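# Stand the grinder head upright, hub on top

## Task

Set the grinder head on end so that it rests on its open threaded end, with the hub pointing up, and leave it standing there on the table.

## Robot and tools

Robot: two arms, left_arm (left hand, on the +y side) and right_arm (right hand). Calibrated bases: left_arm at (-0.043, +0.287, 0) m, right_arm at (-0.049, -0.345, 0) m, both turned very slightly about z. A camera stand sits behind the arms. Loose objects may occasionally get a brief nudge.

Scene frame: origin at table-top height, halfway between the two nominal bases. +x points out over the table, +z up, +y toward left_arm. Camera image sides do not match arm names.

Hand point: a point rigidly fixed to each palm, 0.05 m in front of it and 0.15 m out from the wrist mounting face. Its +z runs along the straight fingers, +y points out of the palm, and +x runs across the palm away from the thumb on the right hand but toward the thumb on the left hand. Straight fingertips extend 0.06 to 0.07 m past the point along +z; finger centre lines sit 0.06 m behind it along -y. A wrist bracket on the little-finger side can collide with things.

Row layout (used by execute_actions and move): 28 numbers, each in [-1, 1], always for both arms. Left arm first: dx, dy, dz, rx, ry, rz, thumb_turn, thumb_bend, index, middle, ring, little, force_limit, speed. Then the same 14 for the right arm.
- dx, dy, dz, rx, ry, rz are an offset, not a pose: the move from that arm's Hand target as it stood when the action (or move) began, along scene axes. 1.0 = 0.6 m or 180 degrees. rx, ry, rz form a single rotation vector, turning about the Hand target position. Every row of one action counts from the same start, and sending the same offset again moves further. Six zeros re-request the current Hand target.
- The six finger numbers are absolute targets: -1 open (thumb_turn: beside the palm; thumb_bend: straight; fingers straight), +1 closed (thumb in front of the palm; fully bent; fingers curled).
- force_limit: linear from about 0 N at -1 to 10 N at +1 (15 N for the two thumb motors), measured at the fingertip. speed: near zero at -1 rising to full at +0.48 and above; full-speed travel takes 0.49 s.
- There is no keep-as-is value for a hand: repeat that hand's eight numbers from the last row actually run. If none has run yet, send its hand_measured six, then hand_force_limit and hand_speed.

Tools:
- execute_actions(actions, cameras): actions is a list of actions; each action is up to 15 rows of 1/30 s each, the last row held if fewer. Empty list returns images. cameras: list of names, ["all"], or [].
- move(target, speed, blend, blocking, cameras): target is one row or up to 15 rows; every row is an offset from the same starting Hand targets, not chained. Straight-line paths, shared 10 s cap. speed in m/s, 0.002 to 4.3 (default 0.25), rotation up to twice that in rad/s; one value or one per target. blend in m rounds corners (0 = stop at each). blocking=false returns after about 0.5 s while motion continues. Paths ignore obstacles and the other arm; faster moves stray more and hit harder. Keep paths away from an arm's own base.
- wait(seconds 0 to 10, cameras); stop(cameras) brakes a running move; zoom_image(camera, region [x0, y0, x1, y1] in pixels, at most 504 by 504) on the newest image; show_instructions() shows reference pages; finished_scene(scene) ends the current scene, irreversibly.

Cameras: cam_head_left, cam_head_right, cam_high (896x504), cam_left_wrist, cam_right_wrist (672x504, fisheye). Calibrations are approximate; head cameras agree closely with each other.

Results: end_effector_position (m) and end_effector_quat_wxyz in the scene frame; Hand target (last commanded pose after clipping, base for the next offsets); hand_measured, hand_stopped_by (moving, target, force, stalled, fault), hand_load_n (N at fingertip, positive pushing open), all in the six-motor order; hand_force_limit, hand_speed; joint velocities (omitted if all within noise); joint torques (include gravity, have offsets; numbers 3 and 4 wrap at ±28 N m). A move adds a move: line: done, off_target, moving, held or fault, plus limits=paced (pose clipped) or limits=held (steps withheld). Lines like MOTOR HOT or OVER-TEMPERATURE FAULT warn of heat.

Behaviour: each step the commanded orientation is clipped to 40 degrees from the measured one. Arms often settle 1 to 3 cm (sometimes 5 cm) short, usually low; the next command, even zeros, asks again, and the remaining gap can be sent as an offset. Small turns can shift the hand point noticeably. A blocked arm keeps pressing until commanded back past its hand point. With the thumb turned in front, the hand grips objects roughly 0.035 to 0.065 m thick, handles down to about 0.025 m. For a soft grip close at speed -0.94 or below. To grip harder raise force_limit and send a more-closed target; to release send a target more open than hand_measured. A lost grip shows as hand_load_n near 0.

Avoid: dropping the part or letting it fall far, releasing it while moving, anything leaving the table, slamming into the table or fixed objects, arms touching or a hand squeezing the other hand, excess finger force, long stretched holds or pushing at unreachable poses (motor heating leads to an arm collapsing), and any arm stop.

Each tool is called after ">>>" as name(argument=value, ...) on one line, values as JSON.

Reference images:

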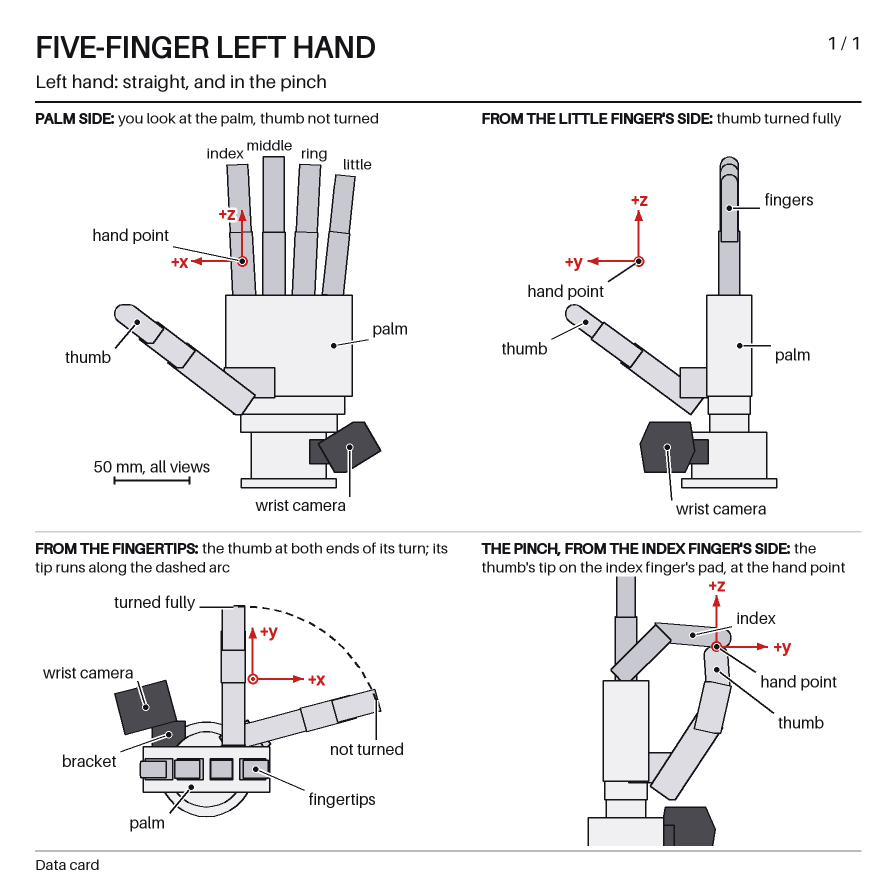

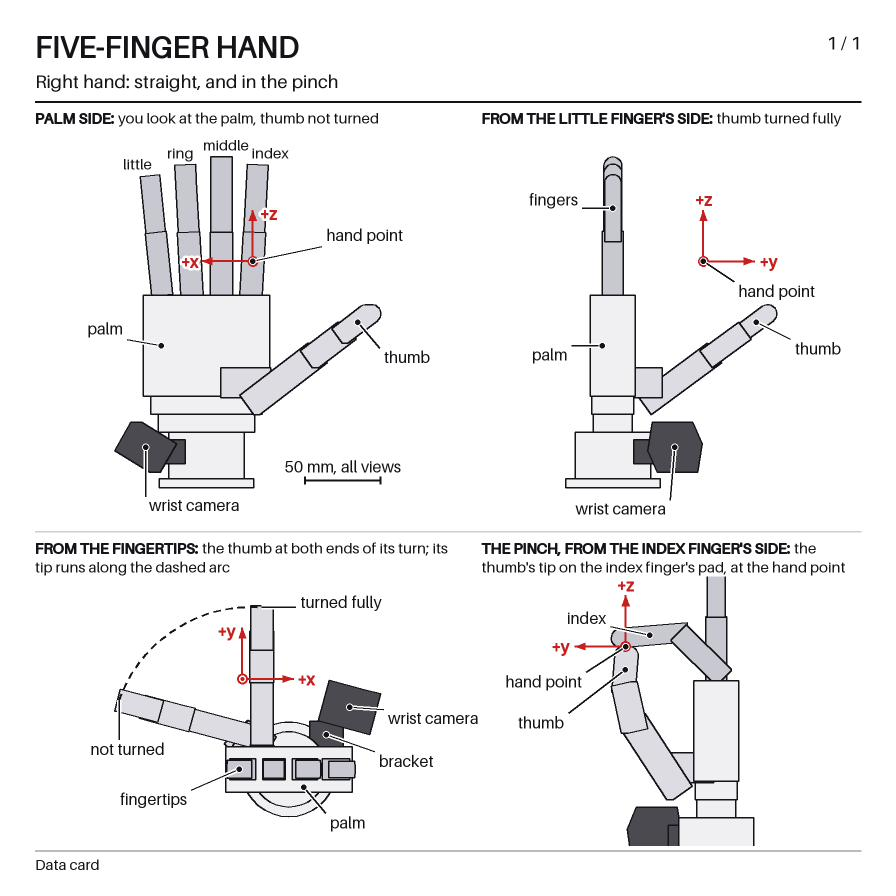

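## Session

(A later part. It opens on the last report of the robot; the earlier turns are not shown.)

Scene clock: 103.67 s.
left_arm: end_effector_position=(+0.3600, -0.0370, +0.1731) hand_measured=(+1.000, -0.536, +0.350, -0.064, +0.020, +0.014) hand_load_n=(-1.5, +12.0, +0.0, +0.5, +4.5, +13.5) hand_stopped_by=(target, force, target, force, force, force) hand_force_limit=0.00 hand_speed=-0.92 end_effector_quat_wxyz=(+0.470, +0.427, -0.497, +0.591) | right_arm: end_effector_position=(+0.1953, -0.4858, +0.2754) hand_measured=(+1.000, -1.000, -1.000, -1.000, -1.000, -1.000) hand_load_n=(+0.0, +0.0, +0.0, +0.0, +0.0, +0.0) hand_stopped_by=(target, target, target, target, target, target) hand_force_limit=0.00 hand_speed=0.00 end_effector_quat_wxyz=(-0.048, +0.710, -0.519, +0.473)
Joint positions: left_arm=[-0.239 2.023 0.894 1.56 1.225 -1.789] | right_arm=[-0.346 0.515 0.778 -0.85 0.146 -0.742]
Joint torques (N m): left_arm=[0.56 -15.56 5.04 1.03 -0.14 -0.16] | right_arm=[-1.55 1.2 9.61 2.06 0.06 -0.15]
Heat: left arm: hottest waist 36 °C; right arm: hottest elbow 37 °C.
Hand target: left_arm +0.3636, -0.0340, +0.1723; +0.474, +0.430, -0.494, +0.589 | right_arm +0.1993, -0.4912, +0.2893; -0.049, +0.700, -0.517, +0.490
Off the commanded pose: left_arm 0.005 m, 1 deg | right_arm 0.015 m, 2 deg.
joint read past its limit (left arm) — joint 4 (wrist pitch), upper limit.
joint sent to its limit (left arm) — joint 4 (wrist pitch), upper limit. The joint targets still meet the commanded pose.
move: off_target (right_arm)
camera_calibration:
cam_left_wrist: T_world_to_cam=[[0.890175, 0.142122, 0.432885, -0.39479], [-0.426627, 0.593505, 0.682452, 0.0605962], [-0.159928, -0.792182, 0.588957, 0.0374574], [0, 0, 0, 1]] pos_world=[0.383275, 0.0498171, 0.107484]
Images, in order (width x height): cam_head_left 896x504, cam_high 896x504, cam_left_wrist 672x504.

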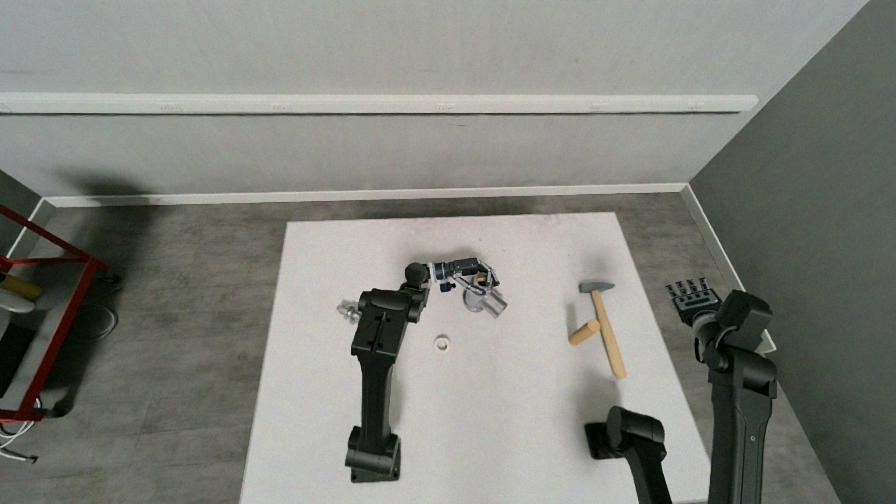

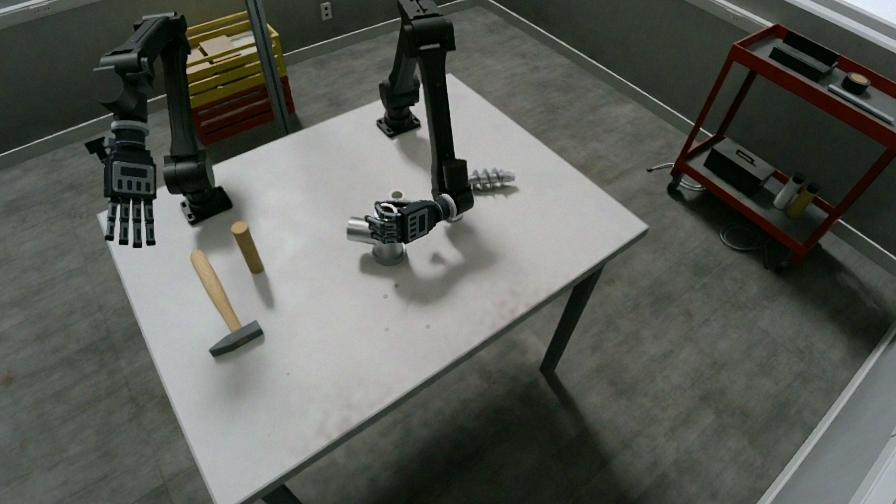

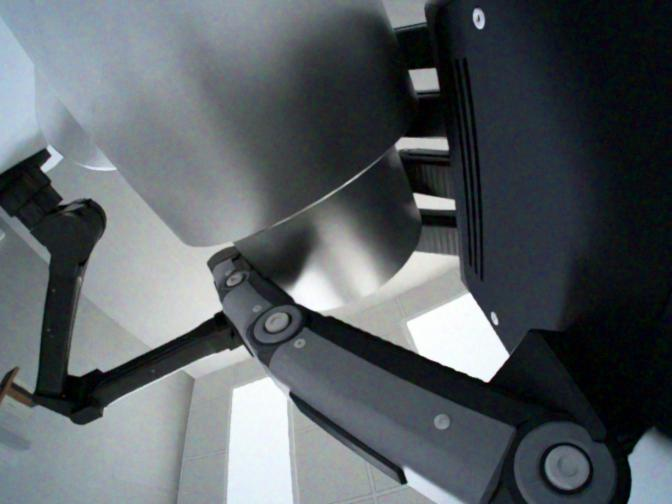

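>>> move(target=[-0.004,-0.003,-0.01,0,0,0,1,0.25,0.35,0.35,0.1,0.1,0.0,-0.92, 0,0,0,0,0,0, 1,-1,-1,-1,-1,-1,0,0], cameras=["cam_high","cam_head_left"], speed=0.03)

>>> zoom_image(camera="cam_high", region=[320, 180, 430, 280])

>>> zoom_image(camera="cam_head_left", region=[450, 240, 570, 350])

Scene clock: 104.77 s.
left_arm: end_effector_position=(+0.3600, -0.0374, +0.1731) hand_measured=(+1.000, -0.536, +0.350, -0.064, +0.020, +0.014) hand_load_n=(+0.0, +11.5, +0.0, +0.0, +4.0, +13.0) hand_stopped_by=(target, force, target, force, force, force) hand_force_limit=0.00 hand_speed=-0.92 end_effector_quat_wxyz=(+0.469, +0.426, -0.498, +0.593) | right_arm: end_effector_position=(+0.1953, -0.4858, +0.2754) hand_measured=(+1.000, -1.000, -1.000, -1.000, -1.000, -1.000) hand_load_n=(+0.0, +0.0, +0.0, +0.0, +0.0, +0.0) hand_stopped_by=(target, target, target, target, target, target) hand_force_limit=0.00 hand_speed=0.00 end_effector_quat_wxyz=(-0.048, +0.710, -0.519, +0.473)
Joint positions: left_arm=[-0.24 2.023 0.894 1.56 1.223 -1.785] | right_arm=[-0.346 0.515 0.778 -0.85 0.146 -0.742]
Joint torques (N m): left_arm=[0.32 -14.62 4.53 1.01 -0.19 -0.05] | right_arm=[-1.49 1.32 9.59 2.04 0.05 -0.14]
Heat: left arm: hottest waist 36 °C; right arm: hottest elbow 37 °C.
Hand target: left_arm +0.3612, -0.0357, +0.1663; +0.474, +0.430, -0.494, +0.589 | right_arm +0.1993, -0.4912, +0.2893; -0.049, +0.700, -0.517, +0.490
Off the commanded pose: left_arm 0.007 m, 1 deg | right_arm 0.015 m, 2 deg.
joint read past its limit (left arm) — joint 4 (wrist pitch), upper limit.
joint sent to its limit (left arm) — joint 4 (wrist pitch), upper limit. The joint targets still meet the commanded pose.
move: off_target (right_arm)
Images, in order (width x height): cam_head_left 896x504, cam_high 896x504.

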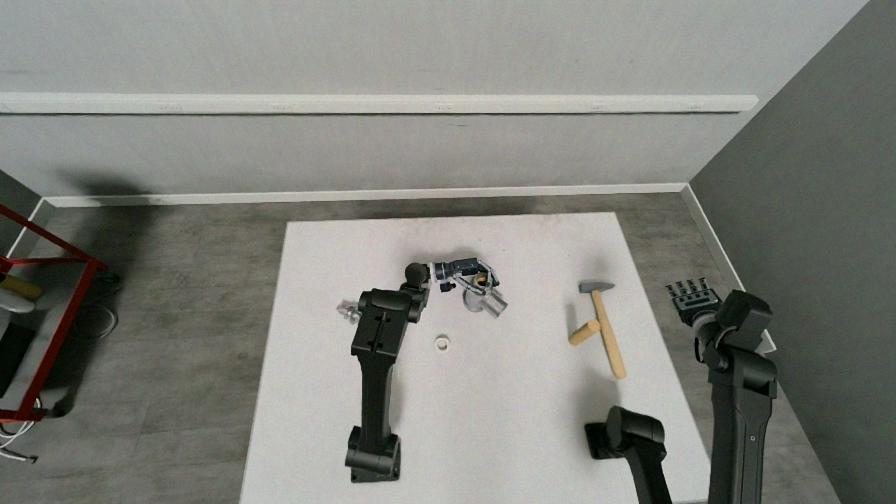

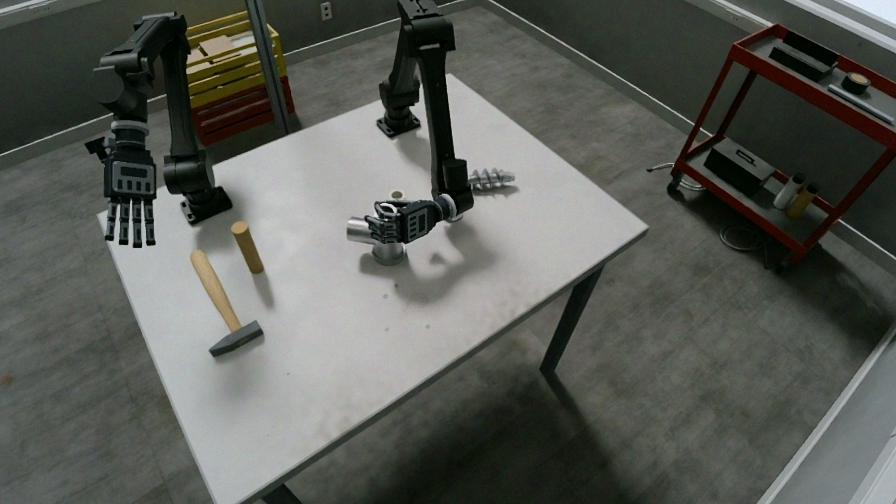

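Scaled by 4.582 from the camera's 896x504 image, which has a finer 1280x720 frame.

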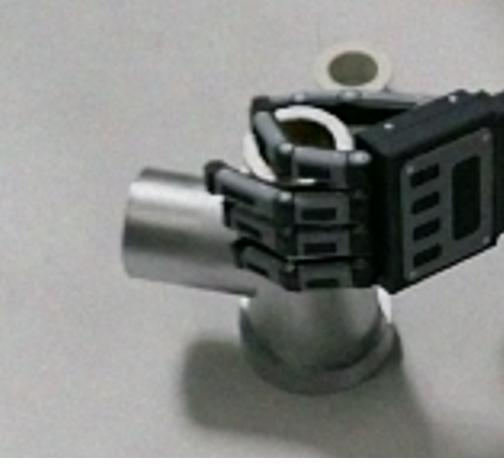

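Scaled by 4.200 from the camera's 896x504 image, which has a finer 1280x720 frame.

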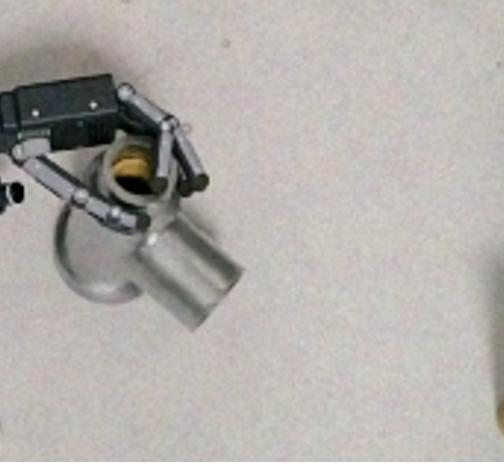

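>>> move(target=[0,0,0,0,0,0,1,-0.62,0.2,-0.15,-0.08,-0.1,0.0,-0.94, 0,0,0,0,0,0, 1,-1,-1,-1,-1,-1,0,0], cameras=["cam_high","cam_head_left"], speed=0.03)

>>> zoom_image(camera="cam_high", region=[320, 180, 430, 280])

>>> zoom_image(camera="cam_head_left", region=[450, 240, 570, 350])

Scene clock: 107.10 s.
left_arm: end_effector_position=(+0.3596, -0.0366, +0.1707) hand_measured=(+1.000, -0.620, +0.200, -0.150, -0.080, -0.100) hand_load_n=(+0.0, +0.0, +0.0, +0.0, +0.0, +0.0) hand_stopped_by=(target, target, target, target, target, target) hand_force_limit=0.00 hand_speed=-0.94 end_effector_quat_wxyz=(+0.473, +0.428, -0.497, +0.588) | right_arm: end_effector_position=(+0.1953, -0.4858, +0.2754) hand_measured=(+1.000, -1.000, -1.000, -1.000, -1.000, -1.000) hand_load_n=(+0.0, +0.0, +0.0, +0.0, +0.0, +0.0) hand_stopped_by=(target, target, target, target, target, target) hand_force_limit=0.00 hand_speed=0.00 end_effector_quat_wxyz=(-0.048, +0.710, -0.519, +0.473)
Joint positions: left_arm=[-0.238 2.028 0.894 1.56 1.23 -1.793] | right_arm=[-0.346 0.515 0.778 -0.85 0.146 -0.742]
Joint torques (N m): left_arm=[0.09 -15.21 4.48 1.01 -0.45 0.03] | right_arm=[-1.61 1.2 9.59 2.06 0.06 -0.14]
Heat: left arm: hottest waist 36 °C; right arm: hottest elbow 37 °C.
Hand target: left_arm +0.3613, -0.0357, +0.1663; +0.474, +0.430, -0.494, +0.589 | right_arm +0.1993, -0.4912, +0.2893; -0.049, +0.700, -0.517, +0.490
Off the commanded pose: left_arm 0.005 m, 0 deg | right_arm 0.015 m, 2 deg.
joint read past its limit (left arm) — joint 4 (wrist pitch), upper limit.
joint sent to its limit (left arm) — joint 4 (wrist pitch), upper limit. The joint targets still meet the commanded pose.
move: off_target (right_arm)
Images, in order (width x height): cam_head_left 896x504, cam_high 896x504.

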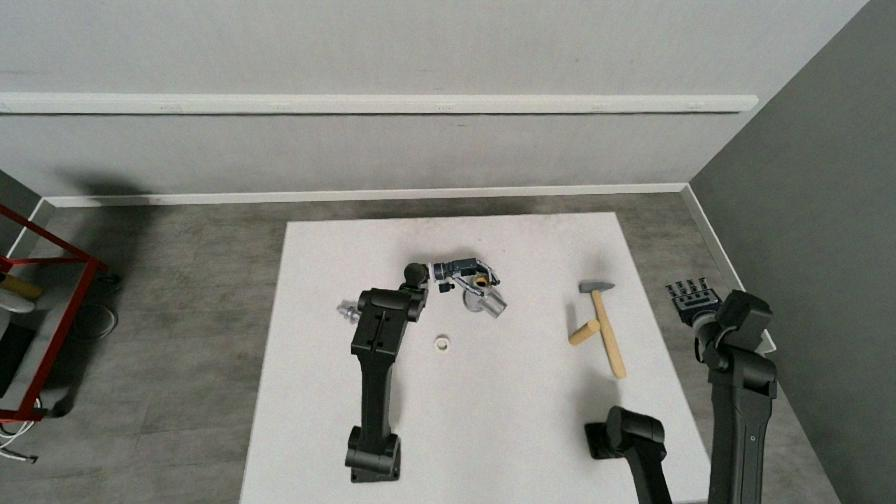

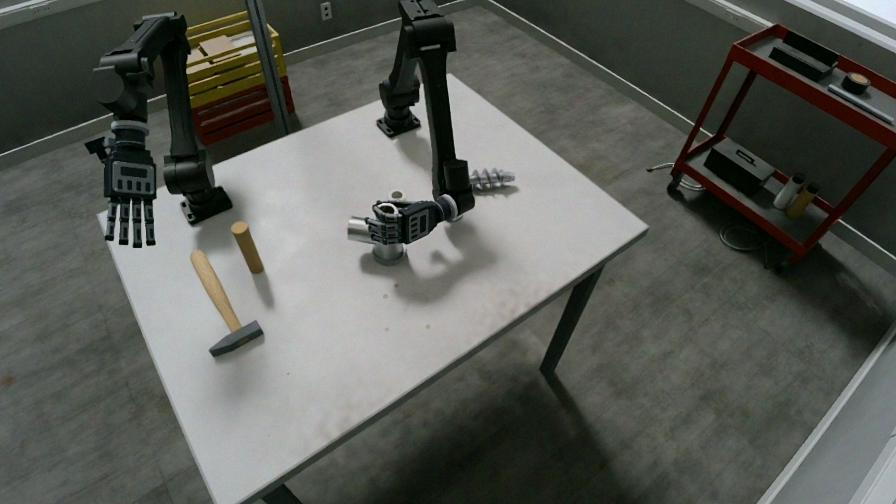

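Scaled by 4.582 from the camera's 896x504 image, which has a finer 1280x720 frame.

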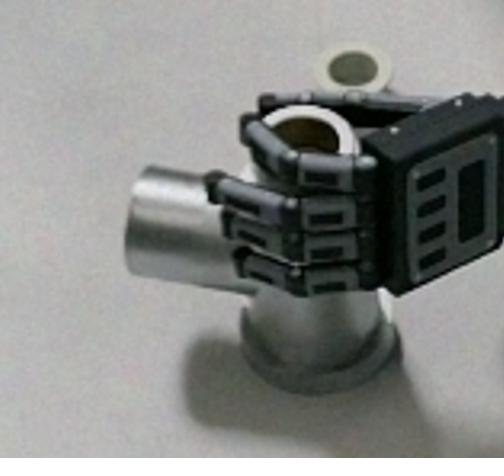

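Scaled by 4.200 from the camera's 896x504 image, which has a finer 1280x720 frame.

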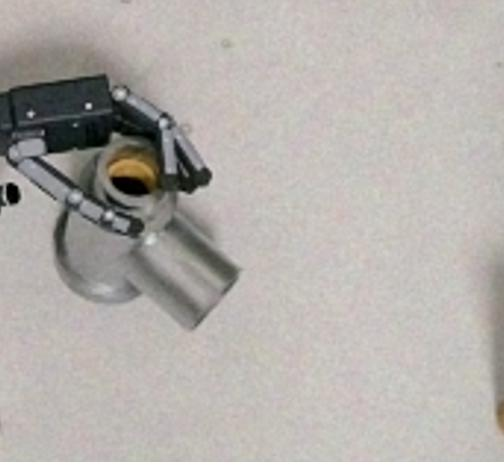

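>>> move(target=[0,0,0,0,0,0,1,-1,-1,-1,-1,-1,0.0,-0.7, 0,0,0,0,0,0, 1,-1,-1,-1,-1,-1,0,0], cameras=["cam_high","cam_head_left","cam_head_right"], speed=0.03)

>>> zoom_image(camera="cam_high", region=[320, 180, 430, 280])

>>> zoom_image(camera="cam_head_left", region=[450, 240, 570, 350])

Scene clock: 109.17 s.
left_arm: end_effector_position=(+0.3597, -0.0366, +0.1704) hand_measured=(+1.000, -1.000, -1.000, -1.000, -1.000, -1.000) hand_load_n=(+0.0, +0.0, +0.0, +0.0, +0.0, +0.0) hand_stopped_by=(target, target, target, target, target, target) hand_force_limit=0.00 hand_speed=-0.70 end_effector_quat_wxyz=(+0.473, +0.429, -0.497, +0.588) | right_arm: end_effector_position=(+0.1953, -0.4858, +0.2754) hand_measured=(+1.000, -1.000, -1.000, -1.000, -1.000, -1.000) hand_load_n=(+0.0, +0.0, +0.0, +0.0, +0.0, +0.0) hand_stopped_by=(target, target, target, target, target, target) hand_force_limit=0.00 hand_speed=0.00 end_effector_quat_wxyz=(-0.048, +0.710, -0.519, +0.473)
Joint positions: left_arm=[-0.238 2.029 0.894 1.56 1.23 -1.793] | right_arm=[-0.346 0.515 0.778 -0.85 0.146 -0.742]
Joint torques (N m): left_arm=[0.26 -15.33 4.46 1.06 -0.45 0.03] | right_arm=[-1.55 1.2 9.61 2.04 0.05 -0.15]
Heat: left arm: hottest waist 36 °C; right arm: hottest elbow 37 °C.
Hand target: left_arm +0.3612, -0.0357, +0.1661; +0.474, +0.430, -0.494, +0.589 | right_arm +0.1993, -0.4912, +0.2893; -0.049, +0.700, -0.517, +0.490
Off the commanded pose: left_arm 0.004 m, 0 deg | right_arm 0.015 m, 2 deg.
joint read past its limit (left arm) — joint 4 (wrist pitch), upper limit.
joint sent to its limit (left arm) — joint 4 (wrist pitch), upper limit. The joint targets still meet the commanded pose.
move: off_target (right_arm)
Images, in order (width x height): cam_head_left 896x504, cam_head_right 896x504, cam_high 896x504.

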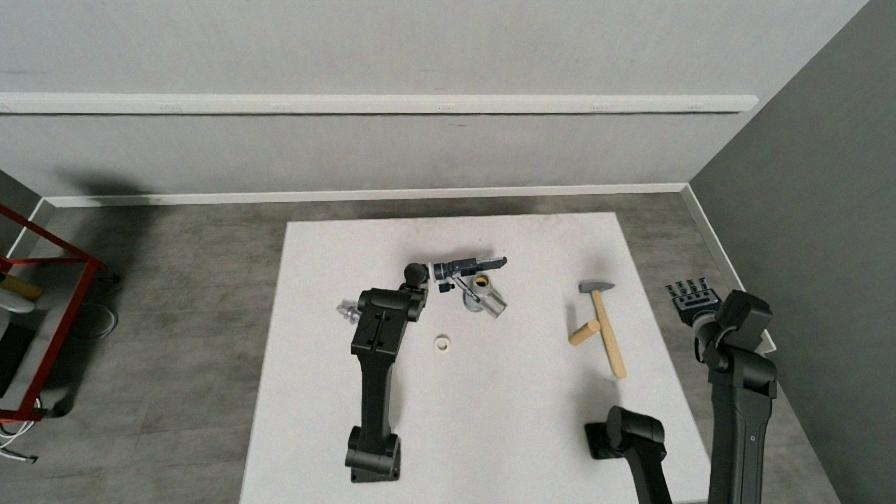

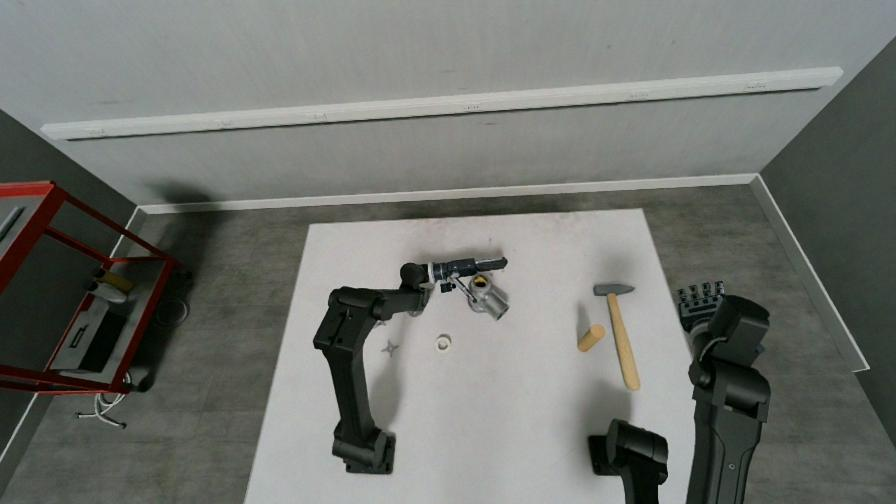

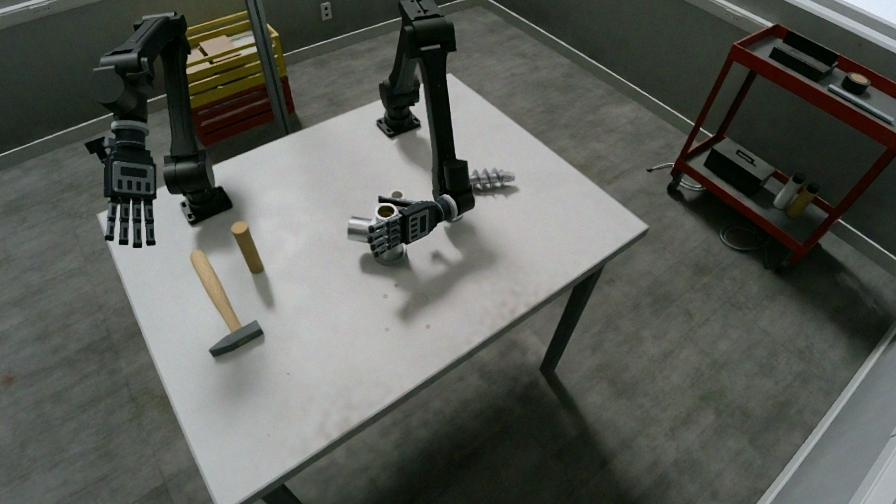

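Scaled by 4.582 from the camera's 896x504 image, which has a finer 1280x720 frame.

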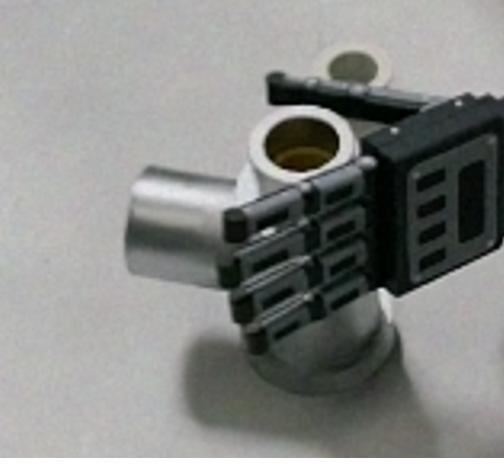

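Scaled by 4.200 from the camera's 896x504 image, which has a finer 1280x720 frame.

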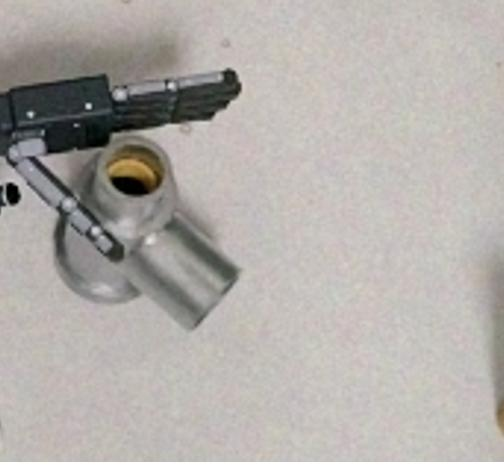

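>>> move(target=[[0.012,0.004,0.012,0,0,0,1,-1,-1,-1,-1,-1,0.0,-0.7, 0,0,0,0,0,0, 1,-1,-1,-1,-1,-1,0,0],[0.006,0.06,0.06,0,0,0,1,-1,-1,-1,-1,-1,0.0,-0.7, 0,0,0,0,0,0, 1,-1,-1,-1,-1,-1,0,0]], cameras=["cam_high","cam_head_left","cam_left_wrist"], speed=0.06)

>>> zoom_image(camera="cam_high", region=[320, 180, 430, 280])

>>> zoom_image(camera="cam_head_left", region=[450, 240, 570, 350])

Scene clock: 111.63 s.
left_arm: end_effector_position=(+0.3670, -0.0021, +0.1978) hand_measured=(+1.000, -1.000, -1.000, -1.000, -1.000, -1.000) hand_load_n=(+0.0, +0.0, +0.0, +0.0, +0.0, -0.5) hand_stopped_by=(target, target, target, target, target, target) hand_force_limit=0.00 hand_speed=-0.70 end_effector_quat_wxyz=(+0.469, +0.434, -0.497, +0.587) | right_arm: end_effector_position=(+0.1953, -0.4858, +0.2754) hand_measured=(+1.000, -1.000, -1.000, -1.000, -1.000, -1.000) hand_load_n=(+0.5, +0.0, +0.0, +0.0, +0.0, +0.0) hand_stopped_by=(target, target, target, target, target, target) hand_force_limit=0.00 hand_speed=0.00 end_effector_quat_wxyz=(-0.048, +0.710, -0.519, +0.473)
Joint positions: left_arm=[-0.163 1.96 0.885 1.56 1.293 -1.861] | right_arm=[-0.346 0.515 0.778 -0.85 0.146 -0.742]
Joint torques (N m): left_arm=[0.15 -16.85 4.26 0.91 -0.28 -0.1] | right_arm=[-1.49 1.32 9.58 2.09 0.05 -0.15]
Heat: left arm: hottest waist 36 °C; right arm: hottest elbow 37 °C.
Hand target: left_arm +0.3649, +0.0003, +0.2023; +0.474, +0.430, -0.494, +0.589 | right_arm +0.1993, -0.4912, +0.2893; -0.049, +0.700, -0.517, +0.490
Off the commanded pose: left_arm 0.005 m, 1 deg | right_arm 0.015 m, 2 deg.
joint read past its limit (left arm) — joint 4 (wrist pitch), upper limit.
joint sent to its limit (left arm) — joint 4 (wrist pitch), upper limit. The joint targets still meet the commanded pose.
move: off_target (right_arm)
camera_calibration:
cam_left_wrist: T_world_to_cam=[[0.893933, 0.141162, 0.42539, -0.416571], [-0.422495, 0.5822, 0.694652, 0.0220149], [-0.149604, -0.800697, 0.580088, 0.0495944], [0, 0, 0, 1]] pos_world=[0.389107, 0.085697, 0.133143]
Images, in order (width x height): cam_head_left 896x504, cam_high 896x504, cam_left_wrist 672x504.

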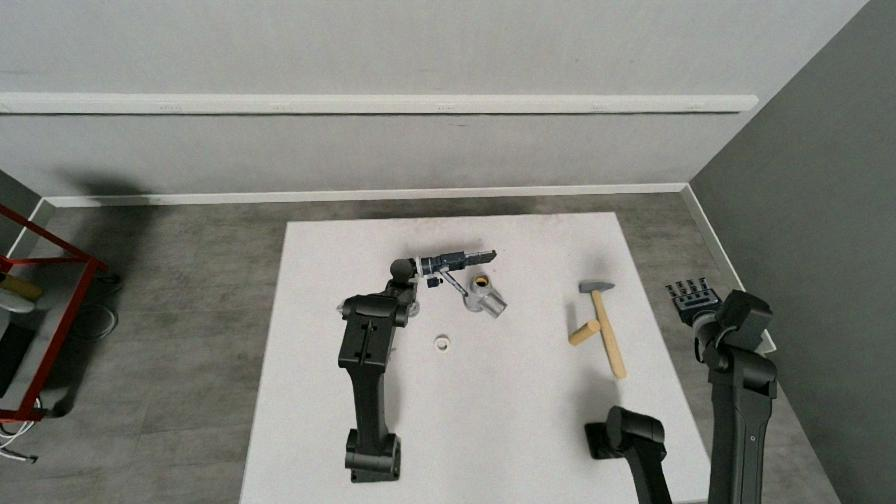

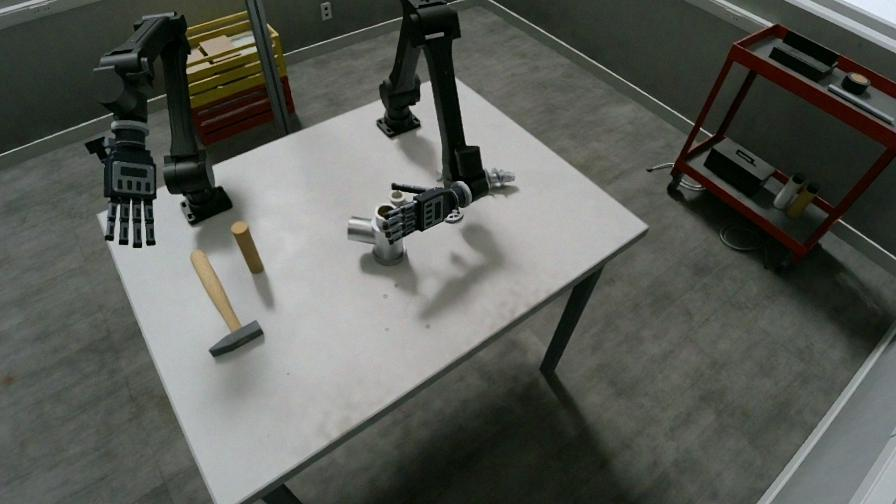

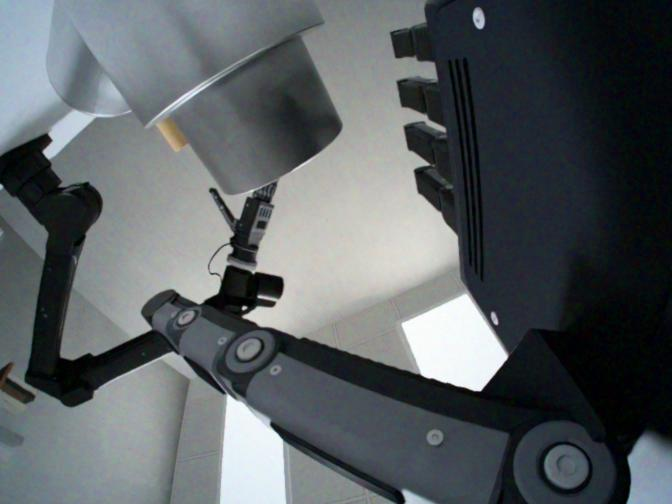

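Scaled by 4.582 from the camera's 896x504 image, which has a finer 1280x720 frame.

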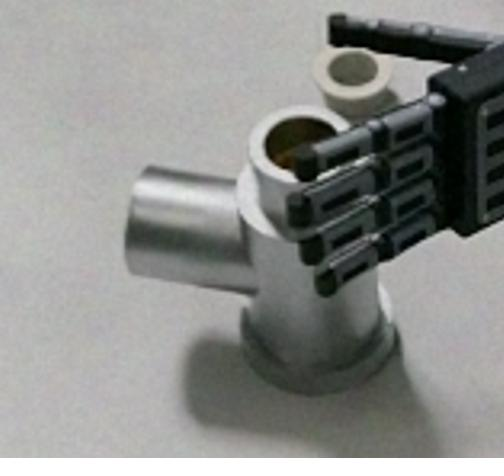

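Scaled by 4.200 from the camera's 896x504 image, which has a finer 1280x720 frame.

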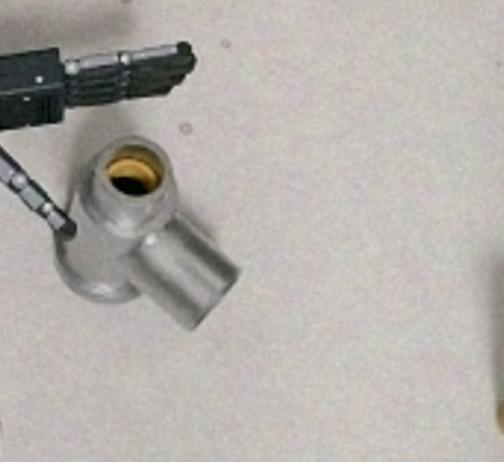

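Clear of it. Finish the retreat.

>>> move(target=[[0.0,0.10,0.06,0,0,0,1,-1,-1,-1,-1,-1,0.0,-0.7, 0,0,0,0,0,0, 1,-1,-1,-1,-1,-1,0,0],[-0.05,0.22,0.15,0,0,0.12,1,-1,-1,-1,-1,-1,0.0,-0.7, 0,0,0,0,0,0, 1,-1,-1,-1,-1,-1,0,0]], cameras=["cam_high","cam_head_left","cam_head_right"], speed=0.12)

>>> zoom_image(camera="cam_high", region=[320, 180, 430, 280])

>>> zoom_image(camera="cam_head_right", region=[450, 240, 570, 350])

Scene clock: 114.83 s.
left_arm: end_effector_position=(+0.3360, +0.1311, +0.2919) hand_measured=(+1.000, -1.000, -1.000, -1.000, -1.000, -1.000) hand_load_n=(-0.5, +0.0, +0.0, +0.0, +0.0, +0.0) hand_stopped_by=(target, target, target, target, target, target) hand_force_limit=0.00 hand_speed=-0.70 end_effector_quat_wxyz=(+0.358, +0.514, -0.406, +0.665) | right_arm: end_effector_position=(+0.1953, -0.4858, +0.2754) hand_measured=(+1.000, -1.000, -1.000, -1.000, -1.000, -1.000) hand_load_n=(+0.0, +0.0, +0.0, +0.0, +0.0, +0.0) hand_stopped_by=(target, target, target, target, target, target) hand_force_limit=0.00 hand_speed=0.00 end_effector_quat_wxyz=(-0.048, +0.710, -0.519, +0.473)
Joint positions: left_arm=[0.16 1.504 0.595 1.377 1.25 -1.843] | right_arm=[-0.346 0.515 0.778 -0.85 0.146 -0.742]
Joint torques (N m): left_arm=[0.26 -10.52 5.5 0.83 -0.49 0.06] | right_arm=[-1.49 1.14 9.58 2.07 0.06 -0.14]
Heat: left arm: hottest waist 36 °C; right arm: hottest elbow 37 °C.
Hand target: left_arm +0.3348, +0.1322, +0.2922; +0.355, +0.515, -0.405, +0.667 | right_arm +0.1993, -0.4912, +0.2893; -0.049, +0.700, -0.517, +0.490
Off the commanded pose: left_arm 0.002 m, 0 deg | right_arm 0.015 m, 2 deg.
move: off_target (right_arm)
Images, in order (width x height): cam_head_left 896x504, cam_head_right 896x504, cam_high 896x504.

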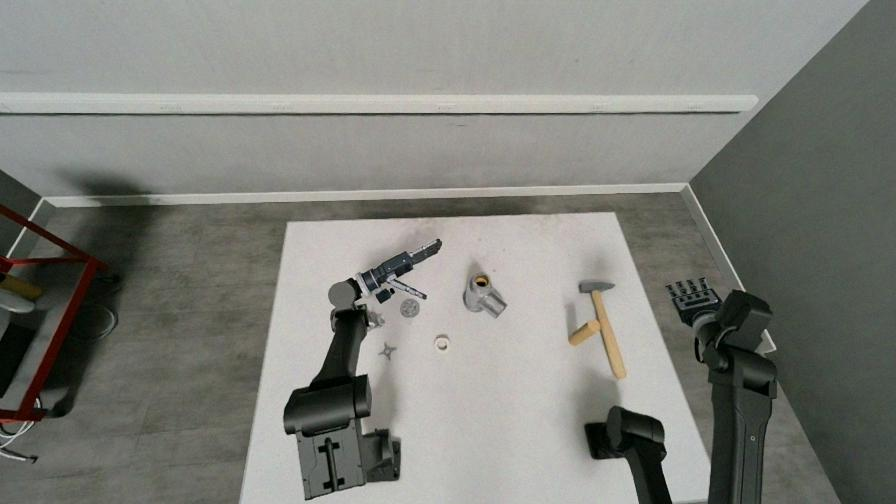

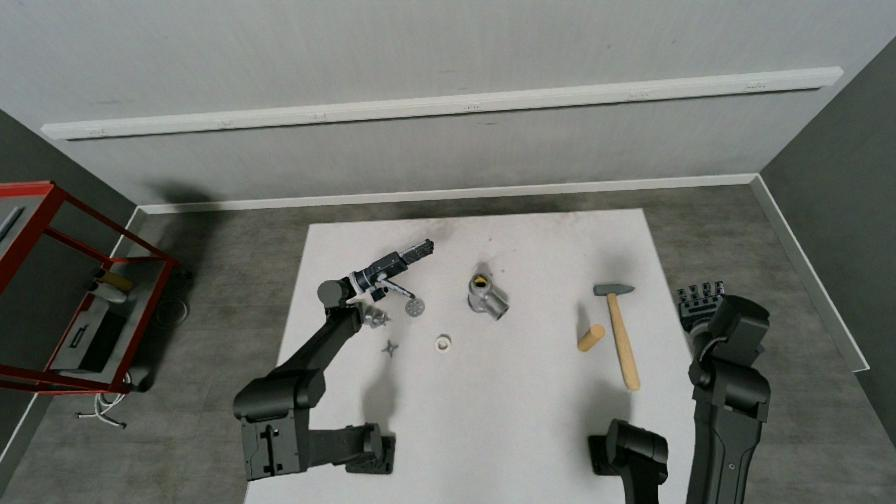

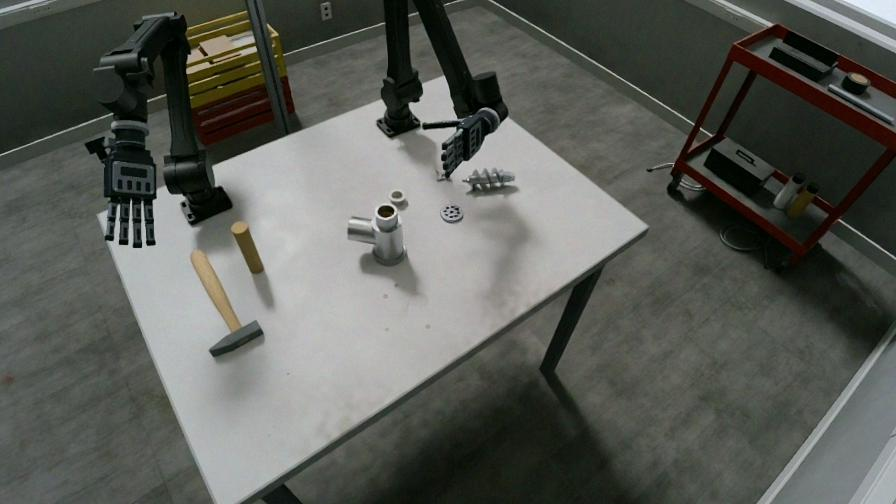

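Scaled by 4.582 from the camera's 896x504 image, which has a finer 1280x720 frame.

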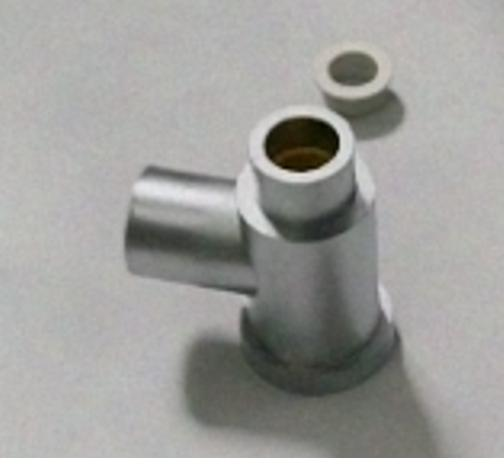

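Scaled by 4.200 from the camera's 896x504 image, which has a finer 1280x720 frame.

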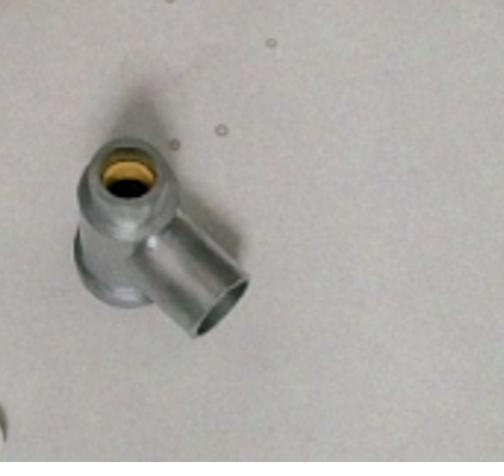

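>>> finished_scene(scene=1)

The scene is finished: the task was done.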